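# Park the bicycle upright in the floor rack

## Task

Get the bike into the floor rack so that one of its wheels sits in the slot near the slot's closed end, with the kickstand fully raised. When you finish, the bike must be at rest, and nothing but the rack may be in contact with it: no wall, furniture or loose item. The rack is free to slide on the floor. The robot must not tip over or finish leaning, or the task fails.

## Robot and tools

Robot: a Hello Robot Stretch 3 with one arm. It has a two-wheel differential base (0.33 m long, 0.34 m wide, round rear, turning about the point midway between the drive wheels, 0.05 m behind the front edge), a lift on a mast, and a telescoping arm that reaches out to the robot's right. The base cannot strafe, so to bring the gripper forward or back you drive the base. With the arm in and the wrist folded, turning on the spot sweeps a 0.28 m radius; an unfolded level wrist reaches beyond that.

Frames: the base frame has its origin on the floor between the drive wheels, x forward, y left, z up, in metres. hand_pose is reported in this frame, at the point where closed fingertips meet. The odometry frame is the base frame as it stood at the scene's start; base_odometry counts wheel turns only, so slipping shows up as travel. Heading is in radians, left positive.

move: one action per call. Either give "base", "joints" or both (optionally with "pace" and "contact_limits"), or give "servos": "reboot" by itself. "base" holds exactly one key: {"translate_m": d} is a relative drive of d metres from where the base currently is, forward positive, range -3 to 3; or {"rotate_rad": d} is a relative turn in place of d radians, left positive, range -6.4 to 6.4. "joints" is a single object of absolute targets keyed by joint name: lift_m 0 to 1.1 (m); arm_m 0 to 0.52 (m extension); wrist_yaw_rad -1.345 to 4.42 (0 along the arm, positive toward the robot's front); wrist_pitch_rad -1.57 to 0.451 (0 level, negative tips down); wrist_roll_rad -2.911 to 2.918; gripper_m -0.089 to 0.179 (larger is wider; fingertip gap is roughly 0.007 to 0.025 less than the value); head_pan_rad -3.953 to 1.73 (0 forward, positive left, -1.57 looks along the arm); head_tilt_rad -1.53 to 0.419 (negative down). "pace" is "default" or "max". "contact_limits" maps arm_m, translate_m or rotate_rad to a motor effort percentage (1 to 100) at which that motion halts; put it only alongside a command for the same key. "cameras" lists head_camera, nav_camera, wrist_camera or all ([] for none). "blocking" false returns after about half a second while motion continues; a later move overrides only the parts it names. A move with no action just reports state. Unknown keys make a call invalid; out-of-range values get it refused, and a refusal or an unrequested stop cancels the later move, wait and finished_scene calls of that reply.

The base is slowed to 0.10 m/s and 0.63 rad/s unless lift_m < 0.30, arm_m < 0.03 and wrist_yaw_rad > 2.54 all hold.

wait: {"seconds": 0 to 10, "cameras"}; commands nothing and reports state. stop: brakes all of your running motions; braked ones report "stopped" and hold, possibly still pressing. zoom_image: {"camera", "region": [x0,y0,x1,y1]} in pixels of that camera's latest image, at most 504x504. read_manual returns only licence text. finished_scene: {"scene": current scene number} ends the scene; the bike must stay parked without the robot.

Results: "move" reads done, or the worst status. base_status and joint_status give moving, done, off_target (came to rest short and may still push), contact_stop (that joint goes slack until commanded again), time_out or torque_fault. on_its_own reports uncommanded behaviour; "held at" is a target, not a reading. motor_effort is percent of maximum, positive toward larger values, with the peak of the last action in brackets; positive wheel effort pushes forward. base_tilt gives forward and right lean in degrees (about 4 degrees of fixed error). turned_by_wheels and turned_by_imu give the turn since the last result; believe the IMU if they disagree by more than 0.15 rad. lidar_m gives 12 ranges in 30 degree sectors counter-clockwise from straight ahead (4th left, 7th behind, 10th right), measured at a plane 0.17 m high; "-" means nothing seen or an object closer than 0.15 m. wrist_depth_mm and head_depth_mm are 7x7 grids of median depth in mm. "pictures" names the order of images. head_camera images arrive rotated: turn them a quarter turn clockwise to stand upright; nav_camera needs a quarter turn counter-clockwise. Camera calibration matrices are in the base frame.

Gripper: to hold, command below the object's width; to let go, command at least 0.05 above it or fully open. The reading does not prove a grasp, and the stall guard may relax a squeeze, so resend to grip again.

Self-collision: before folding the wrist over the base (wrist_yaw_rad 3.0) or unfolding it, have lift_m within 0.32 to 0.95, wrist_pitch_rad -0.4 and roll near 0. Once folded, lift may go down to 0.25. If wrist_yaw_rad is below -0.4, keep pitch at -0.5 or lower.

Cautions: the wrist, head and base (without a limit) have no contact stop and will shove whatever they meet; wrist or head servos can shut off under sustained load and need {"servos": "reboot"}. Pushing something immovable with the gripper above about 0.45 m, or driving while gripping or hooking something fixed, can tip the robot; if base_tilt shows a lean, move the gripper off the object. Use contact limits for gentle pushes, avoid dropping or flinging the bike, slamming it into the rack, or knocking over other items, and never release a part that is still moving.

Each tool is called after ">>>" as a command line: name --argument value for each argument, lists and objects as JSON in quotes; but a table of rows of numbers goes row by row, as --pt "numbers of a row", without its own name.

## Session

>>> move

Scene clock: 0.00 s.
base_odometry: x=+0.000 y=+0.000 heading=+0.000
turned_by_wheels: +0.000
turned_by_imu: +0.000
base_tilt: forward=-1.3 right=-0.4
lidar_m: 2.06 1.91 1.08 0.72 0.67 0.67 0.85 1.80 1.84 2.35 2.00 2.00
head_depth_mm: 2141 3017 3082 3070 3058 2975 2176 / 2122 2795 2774 2748 2792 2734 2201 / 2105 2546 2539 2542 2534 2532 2222 / 2057 2351 2342 2339 2322 2336 2228 / 2053 2175 2181 2167 2168 2164 2135 / 1967 2025 2024 2020 2018 2010 1992 / 1873 1899 1893 1899 1886 1884 1885
base_status: not commanded
joint_positions: lift_m=+0.513 arm_m=+0.000 wrist_yaw_rad=+3.131 wrist_pitch_rad=-0.630 wrist_roll_rad=+0.000 gripper_m=+0.037 head_pan_rad=+0.000 head_tilt_rad=-0.004
joint_status: not commanded
measured_speeds: all 0
motor_effort: left_wheel=-0.2 right_wheel=+0.0 lift_m=+26.3 arm_m=-1.3 wrist_yaw_rad=+0.6 wrist_pitch_rad=+2.1 wrist_roll_rad=-0.3 gripper_m=+0.0 head_pan_rad=+0.4 head_tilt_rad=+1.6
hand_pose: x=-0.0193 y=+0.0479 z=+0.4810 quat_wxyz=(+0.223, +0.673, +0.216, +0.671) (m; base frame)
wrist_depth_mm: - - 153 - - - - / - - 171 - - - - / - - 194 - - - - / - 799 225 876 904 916 924 / 715 742 263 758 764 781 799 / 650 658 125 354 656 689 703 / 590 427 404 433 124 614 635
pictures: head_camera (sideways), nav_camera (sideways), wrist_camera

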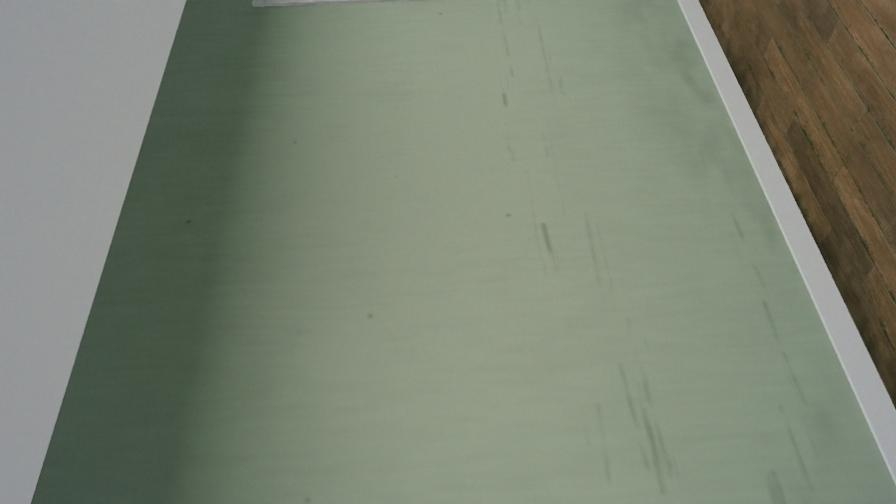

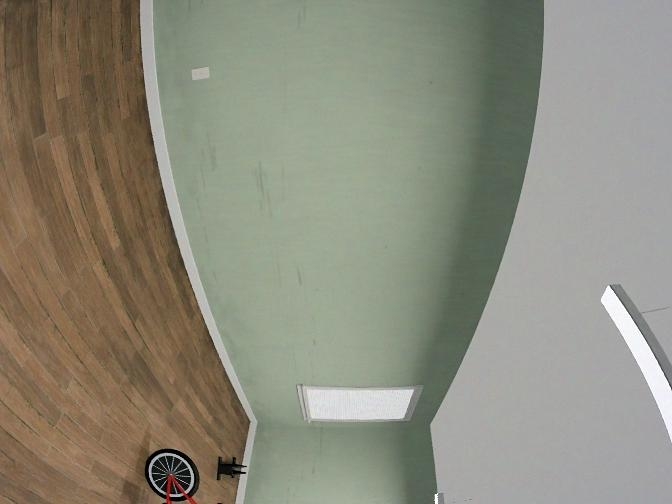

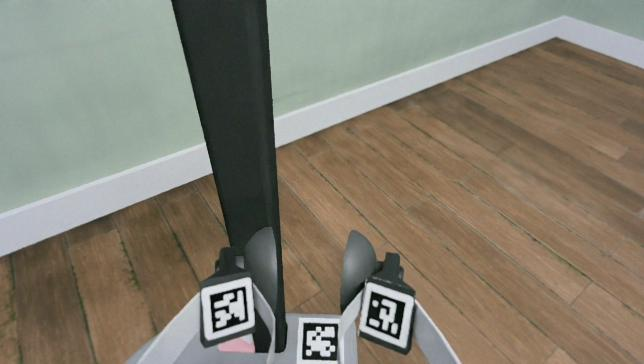

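>>> move --joints '{"head_pan_rad": -1.3, "head_tilt_rad": -0.4}'

>>> move --joints '{"head_pan_rad": -2.2, "head_tilt_rad": -0.4}'

Scene clock: 3.20 s.
move: done
base_odometry: x=+0.000 y=+0.000 heading=+0.000
turned_by_wheels: +0.000
turned_by_imu: +0.000
base_tilt: forward=-1.3 right=-0.5
lidar_m: 2.06 1.91 1.08 0.72 0.66 0.67 0.85 1.80 1.84 2.36 2.00 2.01
head_depth_mm: 2477 2595 2726 2778 2196 1698 1391 / 2841 3004 3222 3094 2215 1713 1403 / 3356 3579 3876 3122 2238 1725 1403 / 3773 - - 3169 2248 1735 1423 / 3622 3908 - 3210 2261 1741 1422 / 3539 3774 - 3256 2205 1772 1435 / 3431 3616 3820 2941 2296 1771 1438
base_status: not commanded
joint_positions: lift_m=+0.513 arm_m=+0.000 wrist_yaw_rad=+3.131 wrist_pitch_rad=-0.630 wrist_roll_rad=+0.000 gripper_m=+0.037 head_pan_rad=-1.292 head_tilt_rad=-0.394
joint_status: all done
measured_speeds: all 0
motor_effort: left_wheel=-0.7(0.8) right_wheel=+0.0(0.2) lift_m=+24.9(26.0) arm_m=-4.4(4.9) wrist_yaw_rad=+0.9(1.5) wrist_pitch_rad=+2.3(2.3) wrist_roll_rad=+0.2(0.3) gripper_m=+0.4(1.4) head_pan_rad=-3.2(5.3) head_tilt_rad=-2.9(3.5)
hand_pose: x=-0.0193 y=+0.0479 z=+0.4810 quat_wxyz=(+0.223, +0.673, +0.216, +0.671) (m; base frame)
wrist_depth_mm: - - 153 - - - - / - - 172 - - - - / - - 193 - - - - / - 806 224 875 895 907 925 / 709 733 263 776 769 792 800 / 648 655 125 354 653 688 697 / 581 426 406 431 123 615 628
pictures: head_camera (sideways), nav_camera (sideways), wrist_camera
camera_calibration:
head_camera: T_world_to_cam=[[-0.0628643, 0.387657, -0.919658, 1.22389], [0.958822, 0.279182, 0.0521402, -0.0711243], [0.276964, -0.87851, -0.389244, 0.466394], [0, 0, 0, 1]] pos_world=[0.0159597, -0.0448594, 1.31081]
nav_camera: T_world_to_cam=[[0.111123, -0.372761, 0.92125, -1.15636], [-0.945473, -0.325226, -0.0175494, 0.0811795], [0.306156, -0.869067, -0.388576, 0.460035], [0, 0, 0, 1]] pos_world=[0.0644095, -0.00484404, 1.24548]
wrist_camera: T_world_to_cam=[[0.999254, 0.0170401, 0.0346705, -0.00117261], [0.0368419, -0.690345, -0.722541, 0.428554], [0.0116224, 0.723279, -0.690458, 0.459631], [0, 0, 0, 1]] pos_world=[-0.019959, -0.0365719, 0.627044]

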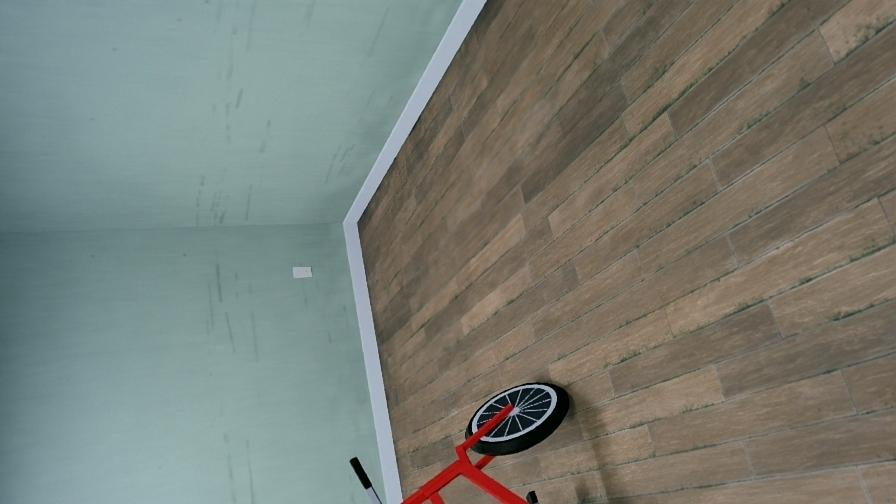

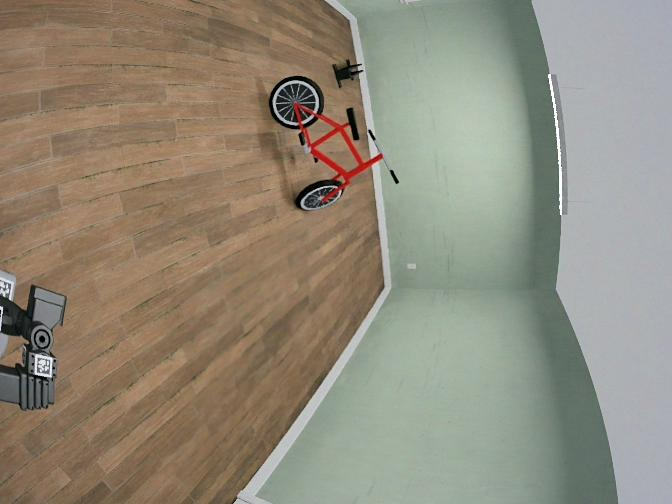

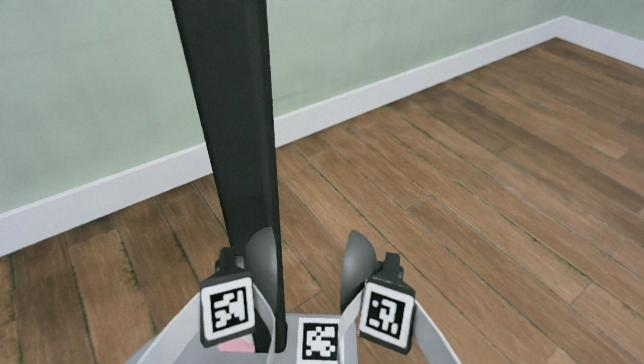

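Scene clock: 4.23 s.
move: done
base_odometry: x=+0.000 y=+0.000 heading=+0.000
turned_by_wheels: +0.000
turned_by_imu: +0.000
base_tilt: forward=-1.3 right=-0.4
lidar_m: 2.06 1.91 1.07 0.72 0.66 0.67 0.85 1.80 1.84 2.35 2.00 2.01
head_depth_mm: 1500 1601 1716 1843 1970 1701 1393 / 1541 1635 1767 1895 2029 1714 1406 / 1574 1692 1811 1966 2073 1727 1405 / 1609 1738 1868 2021 2149 1738 1414 / 1667 1798 1932 2120 2211 1744 1420 / 1724 1851 2020 2187 2270 1754 1426 / 1765 1922 2063 2277 2317 1777 1434
base_status: not commanded
joint_positions: lift_m=+0.513 arm_m=+0.000 wrist_yaw_rad=+3.131 wrist_pitch_rad=-0.630 wrist_roll_rad=+0.000 gripper_m=+0.037 head_pan_rad=-2.192 head_tilt_rad=-0.395
joint_status: all done
measured_speeds: all 0
motor_effort: left_wheel=-0.2(0.7) right_wheel=-0.1(0.2) lift_m=+25.0(25.3) arm_m=-5.7(5.9) wrist_yaw_rad=-0.4(1.9) wrist_pitch_rad=+2.3(2.4) wrist_roll_rad=-0.1(0.3) gripper_m=+0.5(0.8) head_pan_rad=-3.2(7.7) head_tilt_rad=-2.5(4.1)
hand_pose: x=-0.0193 y=+0.0479 z=+0.4810 quat_wxyz=(+0.223, +0.673, +0.216, +0.671) (m; base frame)
wrist_depth_mm: - - 154 - - - - / - - 172 - - - - / - - 193 - - - - / - 803 224 878 903 913 920 / 714 742 263 764 774 783 799 / 650 653 125 356 652 682 696 / 586 426 405 435 124 608 627
pictures: head_camera (sideways), nav_camera (sideways), wrist_camera
camera_calibration:
head_camera: T_world_to_cam=[[0.264721, 0.290403, -0.919559, 1.22176], [0.814694, -0.577543, 0.0521413, -0.0702465], [-0.515943, -0.762962, -0.389477, 0.471534], [0, 0, 0, 1]] pos_world=[-0.0229122, -0.0356101, 1.31079]
nav_camera: T_world_to_cam=[[-0.223055, -0.318946, 0.921151, -1.1542], [-0.842469, 0.538458, -0.0175626, 0.0805684], [-0.4904, -0.779959, -0.388808, 0.465196], [0, 0, 0, 1]] pos_world=[0.0385594, -0.048675, 1.24548]
wrist_camera: T_world_to_cam=[[0.999254, 0.0170405, 0.0346704, -0.00117251], [0.0368421, -0.690345, -0.722542, 0.428554], [0.0116221, 0.72328, -0.690458, 0.459631], [0, 0, 0, 1]] pos_world=[-0.0199591, -0.0365719, 0.627044]

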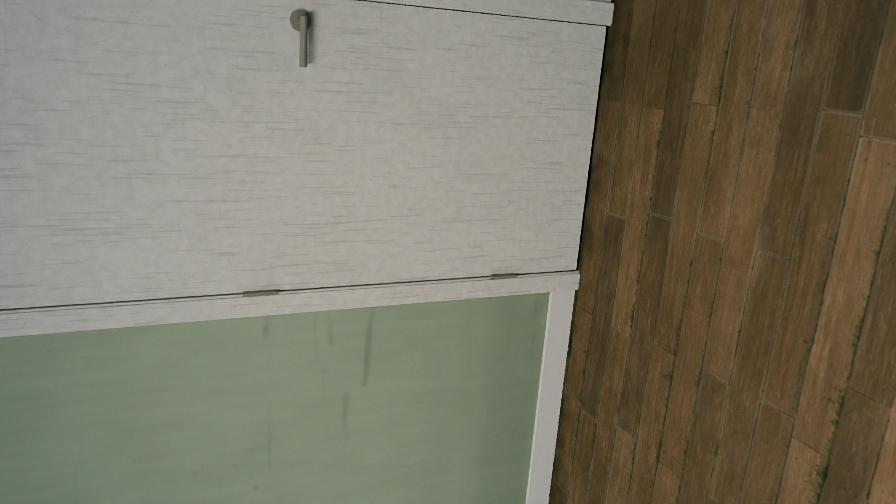

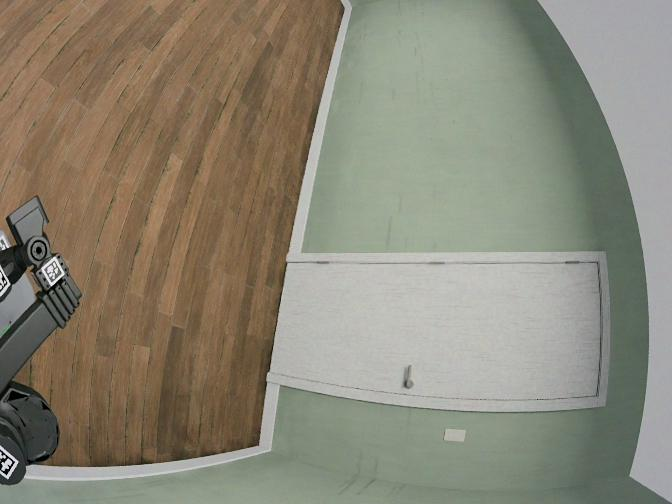

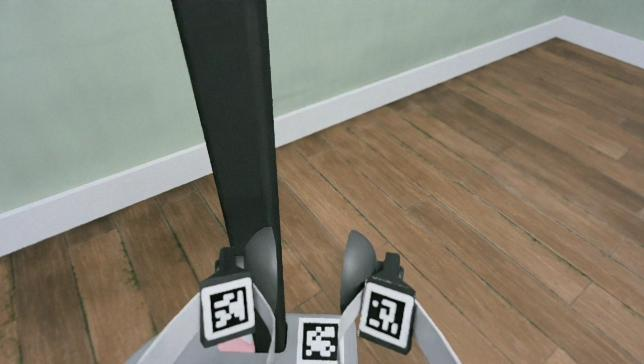

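>>> move --joints '{"head_pan_rad": -0.75, "head_tilt_rad": -0.3}'

Scene clock: 7.10 s.
move: done
base_odometry: x=+0.000 y=+0.000 heading=+0.000
turned_by_wheels: +0.000
turned_by_imu: +0.000
base_tilt: forward=-1.3 right=-0.5
lidar_m: 2.06 1.90 1.08 0.72 0.66 0.67 0.85 1.80 1.85 2.35 2.00 2.01
head_depth_mm: 3450 3587 3791 3761 2359 1882 1501 / 3496 3665 3943 3589 2251 1891 1507 / 3497 3683 - 3871 2335 1893 1514 / 3575 3735 - - 2205 1903 1531 / 3573 3807 - 3863 2205 1931 1539 / 3684 3849 - - 2623 1933 1535 / 3709 3877 - 3794 2641 1967 1547
base_status: not commanded
joint_positions: lift_m=+0.513 arm_m=+0.000 wrist_yaw_rad=+3.131 wrist_pitch_rad=-0.630 wrist_roll_rad=+0.000 gripper_m=+0.037 head_pan_rad=-0.758 head_tilt_rad=-0.310
joint_status: all done
measured_speeds: all 0
motor_effort: left_wheel=-0.1(0.8) right_wheel=+0.0(0.2) lift_m=+23.4(24.8) arm_m=-8.2(9.1) wrist_yaw_rad=-0.9(1.3) wrist_pitch_rad=+2.0(2.4) wrist_roll_rad=+0.3(0.3) gripper_m=+0.7(0.7) head_pan_rad=+4.1(7.5) head_tilt_rad=+4.9(6.3)
hand_pose: x=-0.0193 y=+0.0479 z=+0.4810 quat_wxyz=(+0.223, +0.673, +0.216, +0.671) (m; base frame)
wrist_depth_mm: - - 153 - - - - / - - 172 - - - - / - - 193 - - - - / - 803 223 869 894 905 920 / 716 744 262 765 775 784 800 / 644 652 125 356 650 690 705 / 586 422 404 429 123 621 624
pictures: head_camera (sideways), nav_camera (sideways), wrist_camera
camera_calibration:
head_camera: T_world_to_cam=[[-0.193715, 0.247372, -0.949358, 1.26346], [0.68051, 0.73092, 0.0515967, -0.0687247], [0.706668, -0.636053, -0.30993, 0.360553], [0, 0, 0, 1]] pos_world=[0.0367273, -0.0329805, 1.31476]
nav_camera: T_world_to_cam=[[0.227603, -0.209919, 0.950858, -1.19572], [-0.647856, -0.761651, -0.0130734, 0.0735384], [0.726966, -0.613043, -0.309351, 0.354365], [0, 0, 0, 1]] pos_world=[0.0621814, 0.0222467, 1.24755]
wrist_camera: T_world_to_cam=[[0.999254, 0.0170403, 0.0346705, -0.00117257], [0.036842, -0.690345, -0.722541, 0.428554], [0.0116223, 0.723279, -0.690458, 0.459631], [0, 0, 0, 1]] pos_world=[-0.0199591, -0.0365719, 0.627044]

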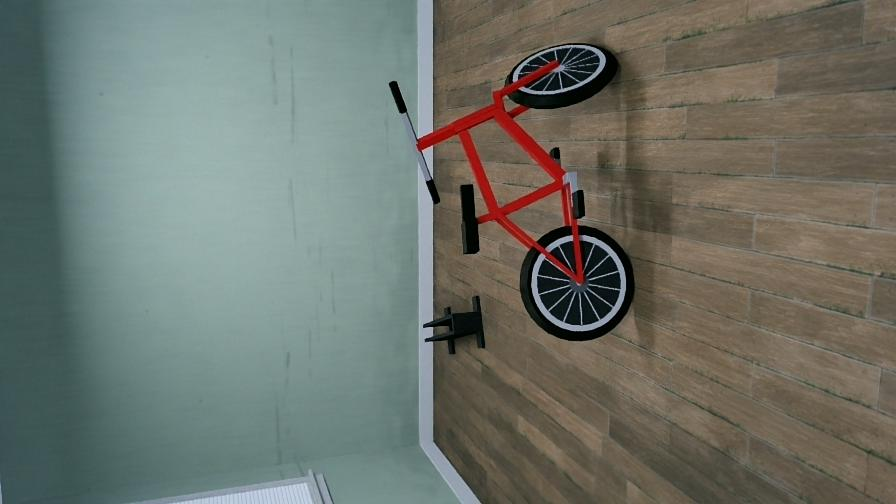

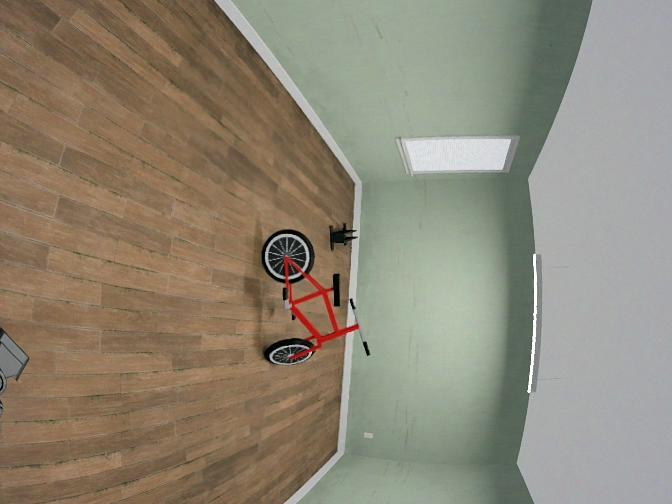

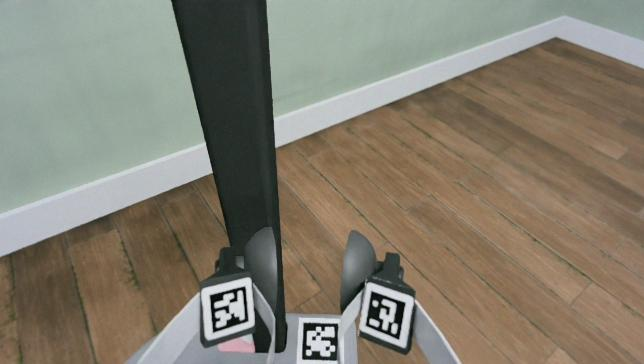

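>>> zoom_image --camera "head_camera" --region '[380, 200, 660, 380]'

>>> zoom_image --camera "head_camera" --region '[380, 20, 660, 200]'

Scaled by 1.800 from the camera's 896x504 image, which has a finer 1280x720 frame.

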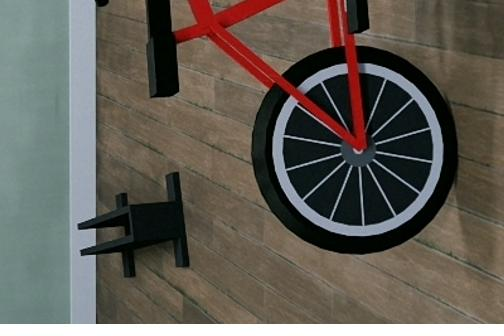

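Scaled by 1.800 from the camera's 896x504 image, which has a finer 1280x720 frame.

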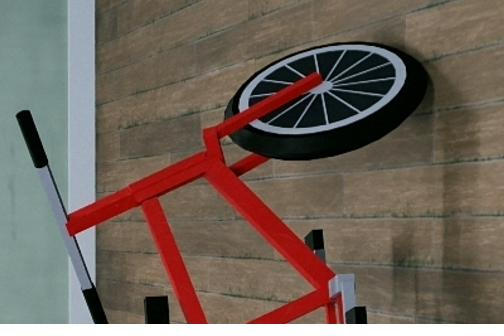

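>>> move --base '{"rotate_rad": -0.388}' --joints '{"lift_m": 0.28, "head_pan_rad": -0.5}' --pace "max" --cameras '[]'

>>> move --base '{"translate_m": 2.3}' --pace "max" --joints '{"head_pan_rad": -0.6}'

>>> move --joints '{"head_pan_rad": -1.6, "head_tilt_rad": -0.5}'

Scene clock: 41.90 s.
move: done
base_odometry: x=+0.000 y=+0.000 heading=-0.388
turned_by_wheels: -0.388
turned_by_imu: -0.380
base_tilt: forward=-1.3 right=-0.5
lidar_m: 2.01 1.96 1.91 0.92 0.69 0.66 0.69 0.96 1.82 1.91 2.66 2.00
head_depth_mm: 3512 3694 - 3775 2492 1876 1500 / 3526 3748 - 3802 2515 1899 1511 / 3557 3751 - 3887 2320 1892 1508 / 3500 3737 - 3644 2434 1919 1528 / 3559 3729 - - 2208 1932 1531 / 3568 3701 - - 2154 1959 1540 / 3541 3733 - - 2646 1950 1547
base_status: done
joint_positions: lift_m=+0.280 arm_m=+0.000 wrist_yaw_rad=+3.131 wrist_pitch_rad=-0.631 wrist_roll_rad=+0.000 gripper_m=+0.037 head_pan_rad=-0.508 head_tilt_rad=-0.310
joint_status: all done
measured_speeds: all 0
motor_effort: left_wheel=+3.6(9.4) right_wheel=-4.8(7.8) lift_m=+17.0(23.6) arm_m=-14.3(15.8) wrist_yaw_rad=-0.3(1.7) wrist_pitch_rad=+2.3(2.4) wrist_roll_rad=-0.3(0.4) gripper_m=+0.1(1.0) head_pan_rad=+3.9(5.4) head_tilt_rad=+4.3(5.1)
hand_pose: x=-0.0193 y=+0.0477 z=+0.2481 quat_wxyz=(+0.223, +0.673, +0.216, +0.671) (m; base frame)
wrist_depth_mm: - - 153 - - - - / - 698 172 791 817 832 869 / 589 623 194 656 670 680 696 / 521 529 229 554 555 570 583 / 442 274 271 283 482 491 505 / 242 245 126 244 411 435 443 / 218 218 212 215 123 386 393
pictures: none
No camera images: "cameras" was empty.

Scene clock: 51.00 s.
move: done
base_odometry: x=+2.129 y=-0.870 heading=-0.388
turned_by_wheels: +0.000
turned_by_imu: +0.012
base_tilt: forward=-1.3 right=-0.4
lidar_m: 0.98 0.73 0.71 0.75 1.05 2.61 2.74 3.12 0.57 2.94 2.20 2.13
head_depth_mm: 1890 1986 2107 2230 2348 1871 1500 / 1868 1972 2080 2233 2319 1895 1503 / 1843 1960 2084 2206 2321 1763 1511 / 1844 1954 2066 2186 2321 1910 1517 / 1834 1932 2048 2186 2310 1934 1537 / 1831 1922 2045 2159 2274 1938 1546 / 1817 1910 2027 2140 2267 1962 1552
base_status: done
joint_positions: lift_m=+0.280 arm_m=+0.000 wrist_yaw_rad=+3.131 wrist_pitch_rad=-0.631 wrist_roll_rad=+0.000 gripper_m=+0.037 head_pan_rad=-0.592 head_tilt_rad=-0.309
joint_status: all done
measured_speeds: all 0
motor_effort: left_wheel=+0.9(12.2) right_wheel=+0.4(6.6) lift_m=+20.9(21.4) arm_m=-8.8(15.2) wrist_yaw_rad=+0.8(1.7) wrist_pitch_rad=+2.1(2.6) wrist_roll_rad=+0.1(0.5) gripper_m=-0.3(1.2) head_pan_rad=-3.9(5.3) head_tilt_rad=+4.4(5.0)
hand_pose: x=-0.0193 y=+0.0477 z=+0.2481 quat_wxyz=(+0.223, +0.673, +0.216, +0.671) (m; base frame)
wrist_depth_mm: 921 898 153 - - 649 578 / 741 751 172 787 769 678 606 / 617 624 194 654 657 677 643 / 523 533 229 551 558 577 584 / 444 273 269 284 486 496 503 / 242 244 126 245 412 435 443 / 218 218 213 215 123 387 397
pictures: head_camera (sideways), nav_camera (sideways), wrist_camera
camera_calibration:
head_camera: T_world_to_cam=[[-0.231369, 0.211383, -0.949624, 1.26403], [0.549889, 0.833643, 0.0515893, -0.0679184], [0.802552, -0.510252, -0.309116, 0.358909], [0, 0, 0, 1]] pos_world=[0.0417618, -0.0274408, 1.3148]
nav_camera: T_world_to_cam=[[0.258578, -0.168829, 0.951123, -1.19626], [-0.51262, -0.858517, -0.0130276, 0.0726539], [0.818754, -0.484196, -0.308539, 0.352747], [0, 0, 0, 1]] pos_world=[0.0577561, 0.0312099, 1.24757]
wrist_camera: T_world_to_cam=[[0.999254, 0.0170667, 0.0346495, 0.00690936], [0.0368362, -0.690902, -0.722009, 0.260085], [0.0116171, 0.722747, -0.691015, 0.299081], [0, 0, 0, 1]] pos_world=[-0.0199592, -0.0365848, 0.394214]

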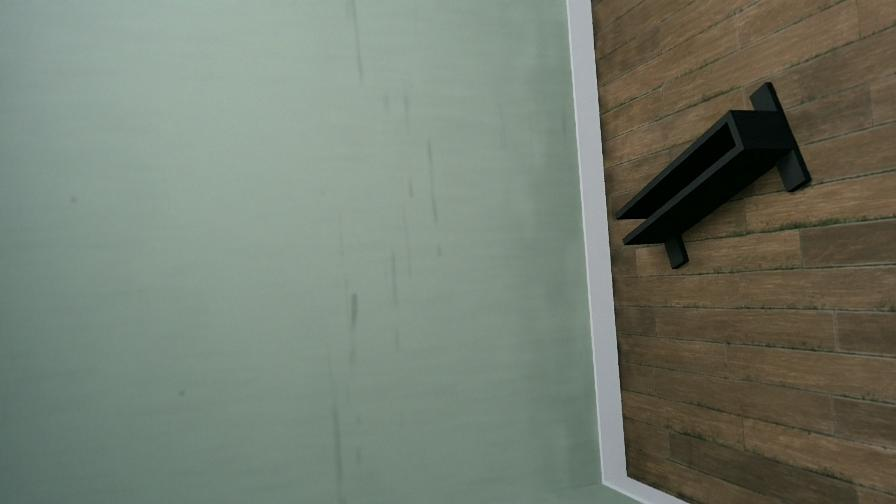

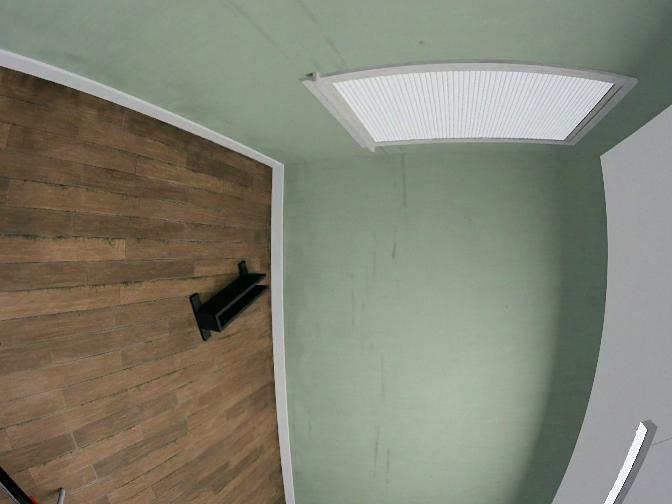

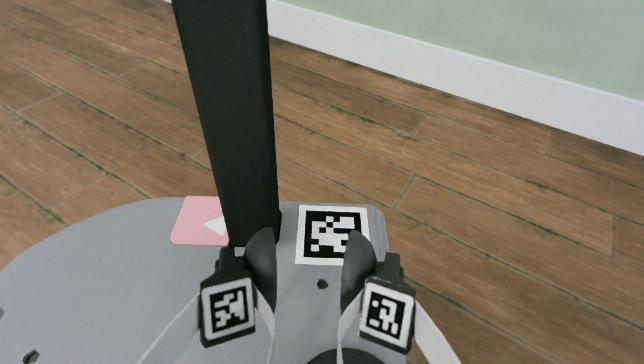

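Scene clock: 52.07 s.
move: done
base_odometry: x=+2.129 y=-0.870 heading=-0.388
turned_by_wheels: +0.000
turned_by_imu: +0.000
base_tilt: forward=-1.3 right=-0.4
lidar_m: 0.98 0.73 0.71 0.75 1.04 2.61 2.73 3.10 0.57 2.93 2.20 2.14
head_depth_mm: 2548 2785 3013 2320 1179 1342 1010 / 2685 2902 3106 2542 1883 1516 1309 / 2798 3076 3294 2575 1967 1574 1313 / 2966 3228 3454 2623 1974 1589 1315 / 3076 3300 3511 2611 1993 1591 1319 / 2854 2993 3173 2642 1988 1607 1332 / 2542 2666 2782 2677 2000 1609 1335
base_status: not commanded
joint_positions: lift_m=+0.280 arm_m=+0.000 wrist_yaw_rad=+3.131 wrist_pitch_rad=-0.631 wrist_roll_rad=+0.000 gripper_m=+0.037 head_pan_rad=-1.592 head_tilt_rad=-0.493
joint_status: all done
measured_speeds: all 0
motor_effort: left_wheel=+0.7(1.2) right_wheel=+0.5(0.8) lift_m=+21.1(22.0) arm_m=-7.9(9.5) wrist_yaw_rad=-0.4(1.8) wrist_pitch_rad=+2.3(2.5) wrist_roll_rad=-0.2(0.3) gripper_m=+0.0(1.3) head_pan_rad=-3.5(6.0) head_tilt_rad=-3.0(4.3)
hand_pose: x=-0.0193 y=+0.0477 z=+0.2481 quat_wxyz=(+0.223, +0.673, +0.216, +0.671) (m; base frame)
wrist_depth_mm: 917 904 153 - - 645 579 / 738 752 172 785 772 674 600 / 609 625 194 653 663 678 649 / 522 537 230 545 559 564 591 / 443 272 270 285 484 494 500 / 241 245 126 244 410 436 443 / 218 219 213 215 124 388 393
pictures: head_camera (sideways), nav_camera (sideways), wrist_camera
camera_calibration:
head_camera: T_world_to_cam=[[0.0563587, 0.477697, -0.876715, 1.16714], [0.998393, -0.0218016, 0.0523015, -0.071569], [0.00587048, -0.878254, -0.478158, 0.583748], [0, 0, 0, 1]] pos_world=[0.00224879, -0.046419, 1.30611]
nav_camera: T_world_to_cam=[[-0.00585635, -0.47789, 0.8784, -1.09975], [-0.999315, -0.0293076, -0.0226072, 0.08809], [0.0365475, -0.877931, -0.477391, 0.577251], [0, 0, 0, 1]] pos_world=[0.0604921, -0.0161903, 1.24358]
wrist_camera: T_world_to_cam=[[0.999254, 0.0170665, 0.0346496, 0.00690932], [0.0368361, -0.690902, -0.722009, 0.260085], [0.0116173, 0.722747, -0.691016, 0.299081], [0, 0, 0, 1]] pos_world=[-0.0199592, -0.0365848, 0.394214]

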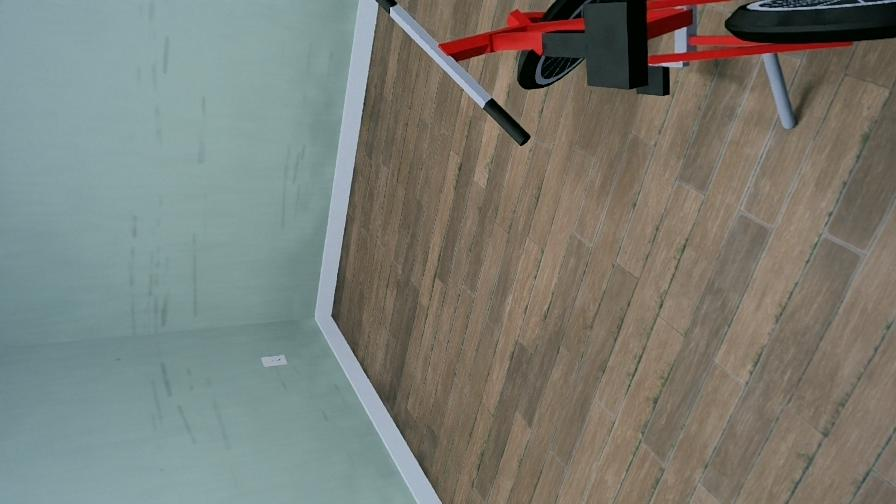

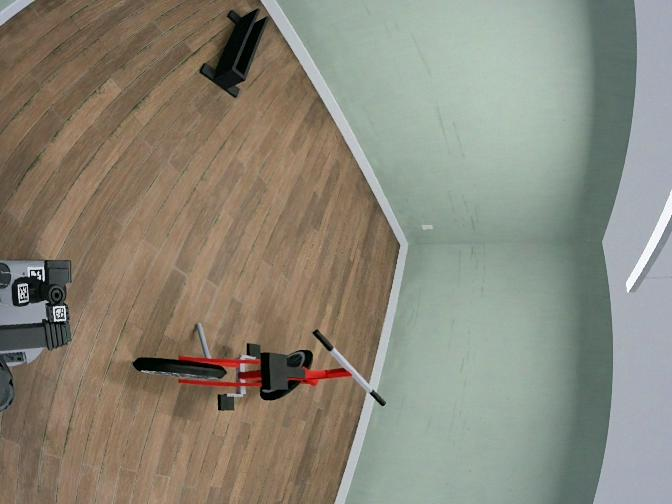

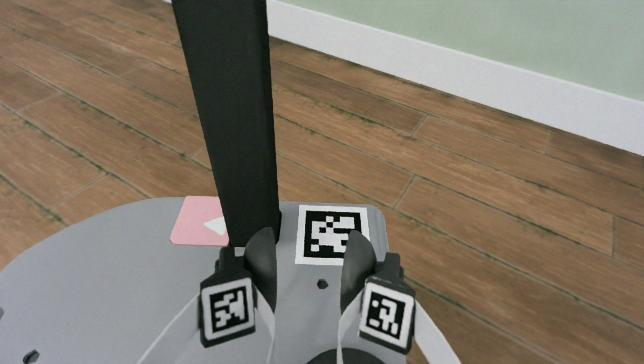

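>>> move --joints '{"head_pan_rad": -0.68, "head_tilt_rad": -0.55}'

>>> zoom_image --camera "head_camera" --region '[480, 100, 760, 340]'

Scene clock: 56.10 s.
move: done
base_odometry: x=+2.129 y=-0.870 heading=-0.388
turned_by_wheels: +0.000
turned_by_imu: +0.000
base_tilt: forward=-1.3 right=-0.5
lidar_m: 0.98 0.73 0.71 0.75 1.04 2.61 2.73 3.12 0.57 2.93 2.19 2.13
head_depth_mm: 1949 2117 2348 2340 1817 1489 1262 / 1904 2098 2306 2363 1834 1502 1268 / 1872 2046 2260 2375 1782 1515 1274 / 1845 2012 2218 2342 1789 1517 1276 / 1827 1978 2192 2337 1870 1524 1291 / 1781 1944 2143 2314 1879 1526 1290 / 1768 1924 2094 2256 1898 1540 1297
base_status: not commanded
joint_positions: lift_m=+0.280 arm_m=+0.000 wrist_yaw_rad=+3.131 wrist_pitch_rad=-0.631 wrist_roll_rad=+0.000 gripper_m=+0.037 head_pan_rad=-0.688 head_tilt_rad=-0.543
joint_status: all done
measured_speeds: all 0
motor_effort: left_wheel=+0.4(1.4) right_wheel=+0.7(0.8) lift_m=+23.0(23.7) arm_m=-6.1(6.9) wrist_yaw_rad=+0.5(1.6) wrist_pitch_rad=+2.1(2.5) wrist_roll_rad=-0.1(0.3) gripper_m=-0.1(0.9) head_pan_rad=+3.5(6.5) head_tilt_rad=-2.9(5.4)
hand_pose: x=-0.0193 y=+0.0477 z=+0.2481 quat_wxyz=(+0.223, +0.673, +0.216, +0.671) (m; base frame)
wrist_depth_mm: 912 896 153 - - 642 579 / 738 745 172 789 776 669 615 / 615 623 195 648 661 676 652 / 524 533 229 547 562 571 583 / 442 274 270 285 484 494 502 / 243 245 126 246 408 435 443 / 218 219 213 215 123 386 394
pictures: head_camera (sideways), nav_camera (sideways), wrist_camera
camera_calibration:
head_camera: T_world_to_cam=[[-0.373349, 0.367129, -0.851955, 1.13747], [0.637104, 0.769009, 0.0521905, -0.0692172], [0.674322, -0.523298, -0.521008, 0.635424], [0, 0, 0, 1]] pos_world=[0.0402904, -0.0318527, 1.30374]
nav_camera: T_world_to_cam=[[0.404825, -0.327637, 0.85368, -1.07001], [-0.596446, -0.802262, -0.0250615, 0.0888263], [0.693086, -0.499029, -0.520194, 0.628939], [0, 0, 0, 1]] pos_world=[0.0502403, 0.0345437, 1.24285]
wrist_camera: T_world_to_cam=[[0.999254, 0.0170667, 0.0346496, 0.00690934], [0.0368362, -0.690902, -0.722009, 0.260085], [0.0116172, 0.722747, -0.691016, 0.299081], [0, 0, 0, 1]] pos_world=[-0.0199592, -0.0365848, 0.394214]

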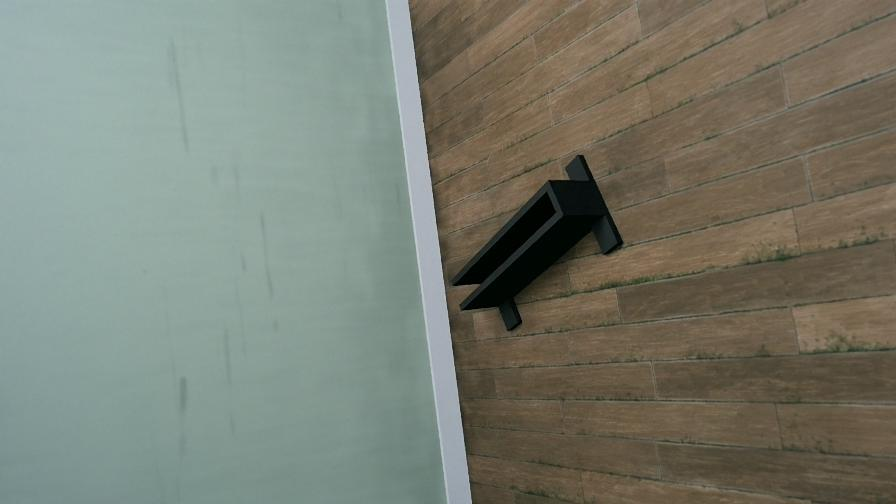

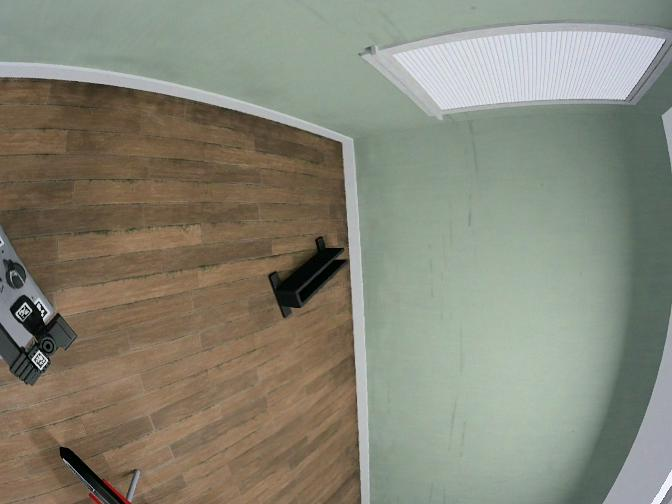

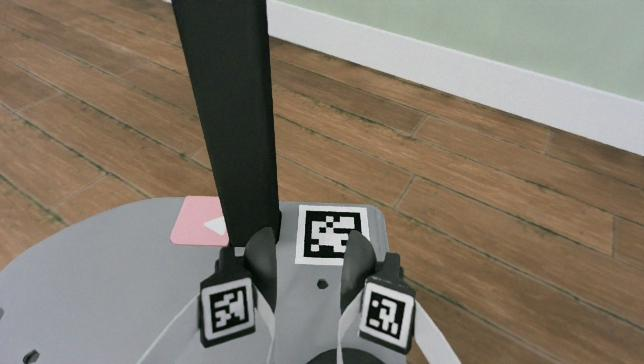

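Scaled by 1.800 from the camera's 896x504 image, which has a finer 1280x720 frame.

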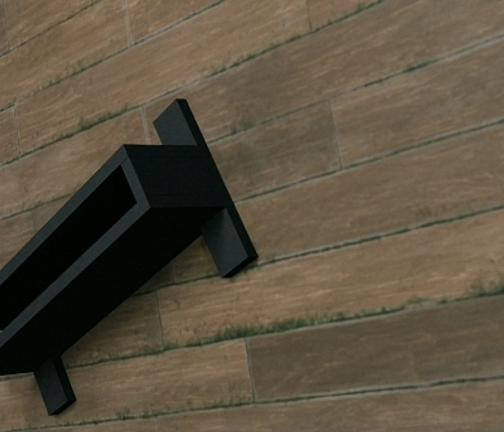

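>>> move --base '{"rotate_rad": -0.708}' --pace "max" --cameras '[]'

>>> move --base '{"translate_m": 1.04}' --pace "max" --cameras '[]'

>>> move --base '{"rotate_rad": 1.742}' --pace "max" --joints '{"head_pan_rad": -1.57, "head_tilt_rad": -0.9}'

Scene clock: 95.27 s.
move: done
base_odometry: x=+2.129 y=-0.870 heading=-1.096
turned_by_wheels: -0.708
turned_by_imu: -0.693
base_tilt: forward=-1.3 right=-0.5
lidar_m: 2.13 1.19 0.78 0.71 0.72 0.89 1.82 2.64 3.24 0.57 0.76 2.34
head_depth_mm: 2766 3002 3088 2325 1821 1490 1260 / 2911 3212 3252 2360 1839 1500 1268 / 3066 3377 3343 2357 1840 1509 1279 / 2823 3046 3193 2397 1850 1523 1275 / 2531 2744 2928 2412 1877 1527 1288 / 2325 2492 2666 2428 1892 1521 1293 / 2134 2257 2433 2457 1891 1543 1300
base_status: done
joint_positions: lift_m=+0.280 arm_m=+0.000 wrist_yaw_rad=+3.131 wrist_pitch_rad=-0.631 wrist_roll_rad=+0.000 gripper_m=+0.037 head_pan_rad=-0.688 head_tilt_rad=-0.543
joint_status: not commanded
measured_speeds: all 0
motor_effort: left_wheel=+2.6(11.2) right_wheel=-4.1(9.2) lift_m=+24.3(25.1) arm_m=-3.2(5.3) wrist_yaw_rad=-0.4(1.9) wrist_pitch_rad=+2.2(2.4) wrist_roll_rad=-0.2(0.5) gripper_m=+0.9(0.9) head_pan_rad=+4.4(4.6) head_tilt_rad=-3.2(3.8)
hand_pose: x=-0.0193 y=+0.0477 z=+0.2481 quat_wxyz=(+0.223, +0.673, +0.216, +0.671) (m; base frame)
wrist_depth_mm: 659 667 154 - - - - / 694 709 172 752 772 785 820 / 614 622 194 651 662 673 694 / 526 533 230 548 565 574 583 / 447 274 270 283 483 495 501 / 242 244 126 244 412 432 441 / 218 218 212 216 123 388 394
pictures: none
No camera images: "cameras" was empty.

Scene clock: 100.07 s.
move: done
base_odometry: x=+2.605 y=-1.794 heading=-1.096
turned_by_wheels: +0.000
turned_by_imu: +0.006
base_tilt: forward=-1.4 right=-0.5
lidar_m: 1.11 1.12 0.93 0.86 0.87 1.08 2.22 1.10 1.15 2.90 1.86 1.21
head_depth_mm: 2121 2400 2744 2326 1816 1488 1262 / 1846 2041 2322 2345 1824 1497 1269 / 1621 1780 1960 2138 1842 1503 1276 / 1446 1576 1723 1891 1851 1516 1280 / 1308 1402 1526 1665 1757 1525 1284 / 1193 1273 1371 1481 1613 1535 1294 / 1094 1164 1240 1332 1439 1496 1299
base_status: done
joint_positions: lift_m=+0.280 arm_m=+0.000 wrist_yaw_rad=+3.131 wrist_pitch_rad=-0.631 wrist_roll_rad=+0.000 gripper_m=+0.037 head_pan_rad=-0.688 head_tilt_rad=-0.544
joint_status: not commanded
measured_speeds: all 0
motor_effort: left_wheel=+0.6(11.3) right_wheel=-0.6(6.3) lift_m=+26.8(27.2) arm_m=-8.7(9.2) wrist_yaw_rad=-0.3(1.7) wrist_pitch_rad=+2.2(2.7) wrist_roll_rad=-0.2(0.4) gripper_m=+0.3(1.2) head_pan_rad=+3.9(4.6) head_tilt_rad=-2.7(3.5)
hand_pose: x=-0.0193 y=+0.0477 z=+0.2481 quat_wxyz=(+0.223, +0.673, +0.216, +0.671) (m; base frame)
wrist_depth_mm: - - 153 - - - - / 725 745 172 790 801 838 856 / 613 624 194 650 662 676 693 / 522 528 228 550 559 570 588 / 443 275 271 285 482 492 499 / 242 245 127 244 410 437 442 / 218 216 212 216 123 389 394
pictures: none
No camera images: "cameras" was empty.

Scene clock: 102.27 s.
move: done
base_odometry: x=+2.605 y=-1.794 heading=+0.646
turned_by_wheels: +1.742
turned_by_imu: +1.702
base_tilt: forward=-1.3 right=-0.4
lidar_m: 0.86 0.89 1.23 3.51 1.15 1.22 2.89 1.56 1.15 1.11 1.16 0.89
head_depth_mm: 1023 1192 1417 1579 1389 1233 1117 / 1021 1191 1418 1586 1396 1228 936 / 1018 1182 1408 1590 1378 1192 749 / 1016 1177 1407 1581 1354 1252 949 / 1015 1177 1397 1592 1415 1253 1130 / 1007 1167 1394 1588 1415 1256 1134 / 1011 1169 1387 1586 1424 1260 1134
base_status: done
joint_positions: lift_m=+0.280 arm_m=+0.000 wrist_yaw_rad=+3.131 wrist_pitch_rad=-0.631 wrist_roll_rad=+0.000 gripper_m=+0.037 head_pan_rad=-1.562 head_tilt_rad=-0.889
joint_status: all done
measured_speeds: all 0
motor_effort: left_wheel=-2.8(10.1) right_wheel=+3.4(11.3) lift_m=+27.8(27.8) arm_m=-15.9(15.9) wrist_yaw_rad=-0.2(1.3) wrist_pitch_rad=+2.3(2.5) wrist_roll_rad=-0.3(0.4) gripper_m=+0.4(0.9) head_pan_rad=-3.0(9.4) head_tilt_rad=-4.5(6.2)
hand_pose: x=-0.0193 y=+0.0477 z=+0.2481 quat_wxyz=(+0.223, +0.673, +0.216, +0.671) (m; base frame)
wrist_depth_mm: 897 892 153 - - - - / 742 743 172 794 800 842 857 / 612 622 194 648 658 672 691 / 522 533 229 552 558 571 581 / 446 275 270 284 484 491 498 / 241 245 126 244 412 435 444 / 218 218 213 215 124 390 394
pictures: head_camera (sideways), nav_camera (sideways), wrist_camera
camera_calibration:
head_camera: T_world_to_cam=[[0.0396653, 0.780044, -0.624467, 0.838449], [0.998775, -0.0124452, 0.0478951, -0.0658085], [0.0295887, -0.625601, -0.779582, 0.975696], [0, 0, 0, 1]] pos_world=[0.00360104, -0.044449, 1.28737]
nav_camera: T_world_to_cam=[[0.0108269, -0.779464, 0.626354, -0.771321], [-0.998125, -0.0461641, -0.0401956, 0.110965], [0.0602461, -0.624744, -0.778502, 0.968793], [0, 0, 0, 1]] pos_world=[0.0607416, 0.00915315, 1.24179]
wrist_camera: T_world_to_cam=[[0.999254, 0.0170663, 0.0346493, 0.00690943], [0.0368357, -0.690903, -0.722009, 0.260083], [0.0116173, 0.722746, -0.691016, 0.299083], [0, 0, 0, 1]] pos_world=[-0.0199592, -0.0365864, 0.394214]

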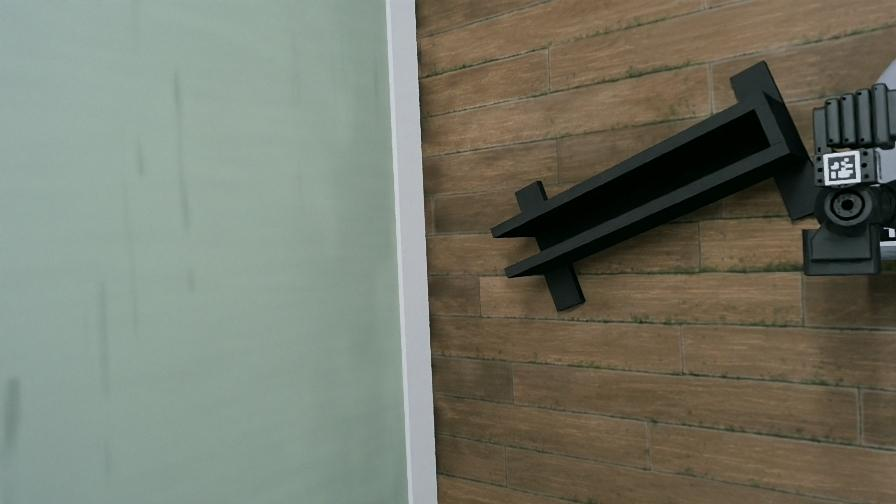

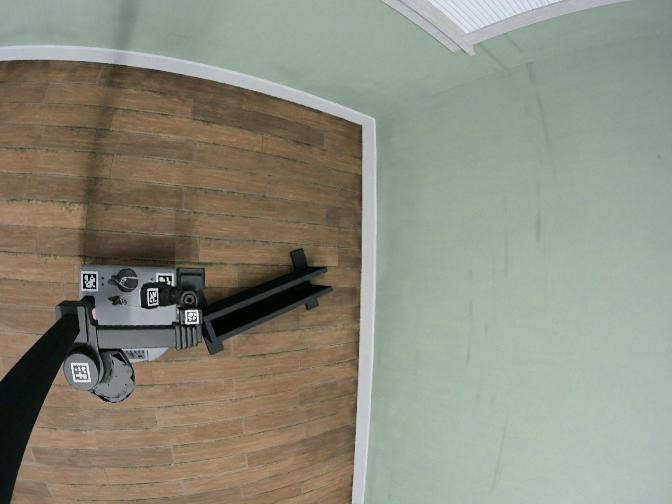

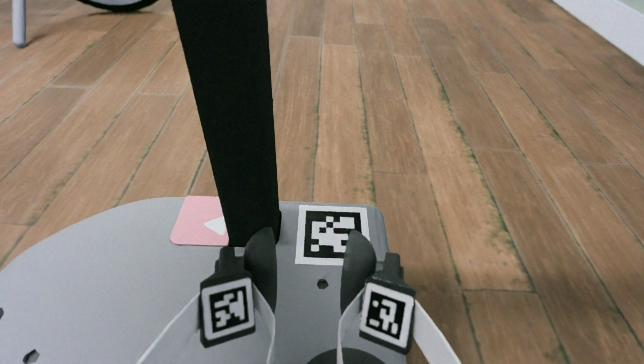

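>>> move --joints '{"lift_m": 0.5, "wrist_pitch_rad": -0.4}' --pace "max" --cameras '[]'

>>> move --joints '{"wrist_yaw_rad": 0}' --pace "max" --cameras '[]'

>>> move --joints '{"wrist_pitch_rad": -1.55, "arm_m": 0.3, "gripper_m": 0.179, "wrist_roll_rad": 0.0}'

Scene clock: 120.50 s.
move: done
base_odometry: x=+2.605 y=-1.794 heading=+0.646
turned_by_wheels: +0.000
turned_by_imu: +0.000
base_tilt: forward=-1.3 right=-0.4
lidar_m: 0.86 0.89 1.23 3.53 1.16 1.22 2.89 1.56 1.15 1.11 1.16 0.89
head_depth_mm: 1021 1195 1423 1573 1397 1238 1080 / 1020 1188 1417 1589 1397 1221 495 / 1020 1182 1408 1585 1378 1190 541 / 1016 1178 1399 1577 1357 1248 561 / 1012 1176 1403 1579 1411 1254 1128 / 1010 1170 1394 1594 1421 1258 1133 / 1006 1170 1393 1588 1423 1262 1138
base_status: not commanded
joint_positions: lift_m=+0.500 arm_m=+0.000 wrist_yaw_rad=+3.131 wrist_pitch_rad=-0.420 wrist_roll_rad=+0.000 gripper_m=+0.037 head_pan_rad=-1.562 head_tilt_rad=-0.889
joint_status: all done
measured_speeds: all 0
motor_effort: left_wheel=-2.8(3.4) right_wheel=+3.5(3.8) lift_m=+34.7(43.9) arm_m=-13.9(15.1) wrist_yaw_rad=+0.6(1.2) wrist_pitch_rad=+3.6(5.4) wrist_roll_rad=-0.3(0.4) gripper_m=+0.7(1.4) head_pan_rad=-3.0(3.9) head_tilt_rad=-5.1(5.8)
hand_pose: x=-0.0190 y=+0.0792 z=+0.5123 quat_wxyz=(+0.151, +0.692, +0.144, +0.691) (m; base frame)
wrist_depth_mm: - - 143 - - - - / - 979 156 - - - - / - - 169 - - - - / - - 184 - - - - / 873 901 198 925 967 966 - / 759 782 125 735 750 818 836 / 654 648 250 667 124 700 716
pictures: none
No camera images: "cameras" was empty.

Scene clock: 122.40 s.
move: done
base_odometry: x=+2.605 y=-1.794 heading=+0.646
turned_by_wheels: +0.000
turned_by_imu: +0.000
base_tilt: forward=-1.4 right=-0.4
lidar_m: 0.86 0.89 1.23 3.54 1.16 1.22 2.90 1.56 1.15 1.11 1.16 0.89
head_depth_mm: 1026 1184 1422 1576 1394 1239 1085 / 1022 1185 1418 1582 1398 1229 495 / 1018 1181 1415 1587 1373 1076 526 / 1015 1175 1407 1584 1363 1213 1107 / 1013 1178 1397 1581 1414 1257 1128 / 1007 1170 1396 1584 1413 1259 1131 / 1004 1164 1388 1578 1423 1267 1131
base_status: not commanded
joint_positions: lift_m=+0.500 arm_m=+0.000 wrist_yaw_rad=+0.003 wrist_pitch_rad=-0.420 wrist_roll_rad=+0.000 gripper_m=+0.037 head_pan_rad=-1.562 head_tilt_rad=-0.889
joint_status: all done
measured_speeds: all 0
motor_effort: left_wheel=-2.9(3.3) right_wheel=+3.6(3.7) lift_m=+35.1(35.4) arm_m=-13.6(15.0) wrist_yaw_rad=-3.3(5.7) wrist_pitch_rad=+3.6(4.0) wrist_roll_rad=-0.2(0.4) gripper_m=-0.1(1.0) head_pan_rad=-2.7(3.9) head_tilt_rad=-4.9(5.7)
hand_pose: x=-0.0209 y=-0.3691 z=+0.5123 quat_wxyz=(+0.692, +0.149, -0.691, -0.147) (m; base frame)
wrist_depth_mm: 797 794 775 788 780 777 763 / 873 867 860 849 848 837 831 / 930 940 924 922 918 898 906 / - - - - - - - / 883 889 976 945 958 977 - / 760 778 125 145 751 830 830 / 652 650 635 590 124 697 714
pictures: none
No camera images: "cameras" was empty.

Scene clock: 125.83 s.
move: done
base_odometry: x=+2.605 y=-1.794 heading=+0.646
turned_by_wheels: +0.000
turned_by_imu: +0.000
base_tilt: forward=-1.3 right=-0.5
lidar_m: 0.86 0.89 1.24 3.54 1.15 1.22 2.89 1.56 1.15 1.11 1.16 0.89
head_depth_mm: 1025 1190 1428 1584 1390 1240 1082 / 1021 1189 1416 1583 640 554 503 / 1019 1183 1413 1534 831 1192 1105 / 1015 1180 1403 1569 1304 1250 1124 / 1011 1179 1398 1591 1414 1252 1131 / 1004 1170 1390 1591 1422 1261 1134 / 1008 1167 1387 1595 1422 1266 1135
base_status: not commanded
joint_positions: lift_m=+0.500 arm_m=+0.300 wrist_yaw_rad=+0.001 wrist_pitch_rad=-1.544 wrist_roll_rad=+0.000 gripper_m=+0.179 head_pan_rad=-1.562 head_tilt_rad=-0.889
joint_status: all done
measured_speeds: all 0
motor_effort: left_wheel=-3.0(3.4) right_wheel=+3.5(3.8) lift_m=+33.7(35.0) arm_m=+15.4(25.8) wrist_yaw_rad=-0.5(3.2) wrist_pitch_rad=-1.2(3.2) wrist_roll_rad=-0.1(1.1) gripper_m=+0.6(83.4) head_pan_rad=-3.2(4.0) head_tilt_rad=-5.1(5.8)
hand_pose: x=-0.0216 y=-0.4278 z=+0.3819 quat_wxyz=(+0.507, +0.494, -0.506, -0.493) (m; base frame)
wrist_depth_mm: 507 504 506 483 511 514 517 / 510 516 521 523 517 529 527 / 519 527 525 529 490 534 538 / 530 533 534 539 463 546 546 / 542 543 550 546 437 547 566 / 117 555 556 550 409 138 567 / 116 566 573 566 575 119 114
pictures: head_camera (sideways), nav_camera (sideways), wrist_camera
camera_calibration:
head_camera: T_world_to_cam=[[0.0396651, 0.780044, -0.624467, 0.838449], [0.998775, -0.0124449, 0.0478951, -0.0658085], [0.0295888, -0.625601, -0.779581, 0.975696], [0, 0, 0, 1]] pos_world=[0.00360105, -0.044449, 1.28737]
nav_camera: T_world_to_cam=[[0.0108271, -0.779464, 0.626354, -0.771321], [-0.998125, -0.0461644, -0.0401956, 0.110965], [0.0602462, -0.624744, -0.778502, 0.968793], [0, 0, 0, 1]] pos_world=[0.0607416, 0.00915316, 1.24179]
wrist_camera: T_world_to_cam=[[-0.999012, -0.044439, -0.0000017287, -0.0435606], [-0.044195, 0.993523, 0.104686, 0.431371], [-0.00465043, 0.104583, -0.994505, 0.586381], [0, 0, 0, 1]] pos_world=[-0.0217262, -0.491838, 0.538001]

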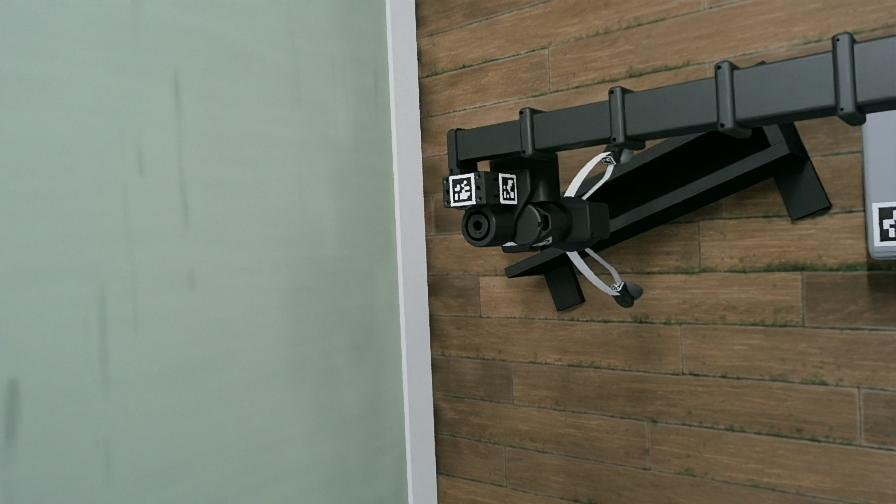

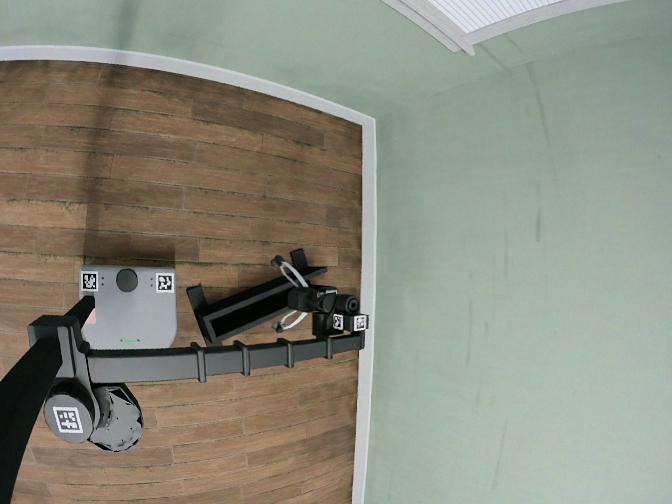

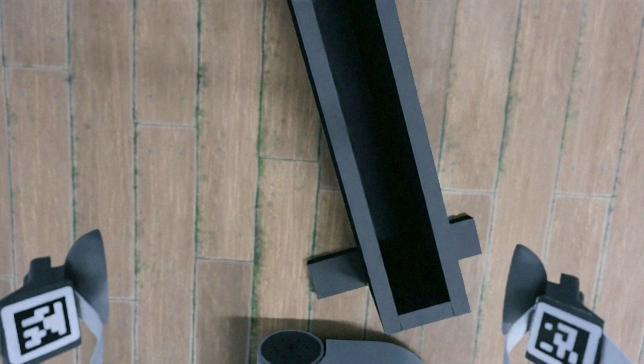

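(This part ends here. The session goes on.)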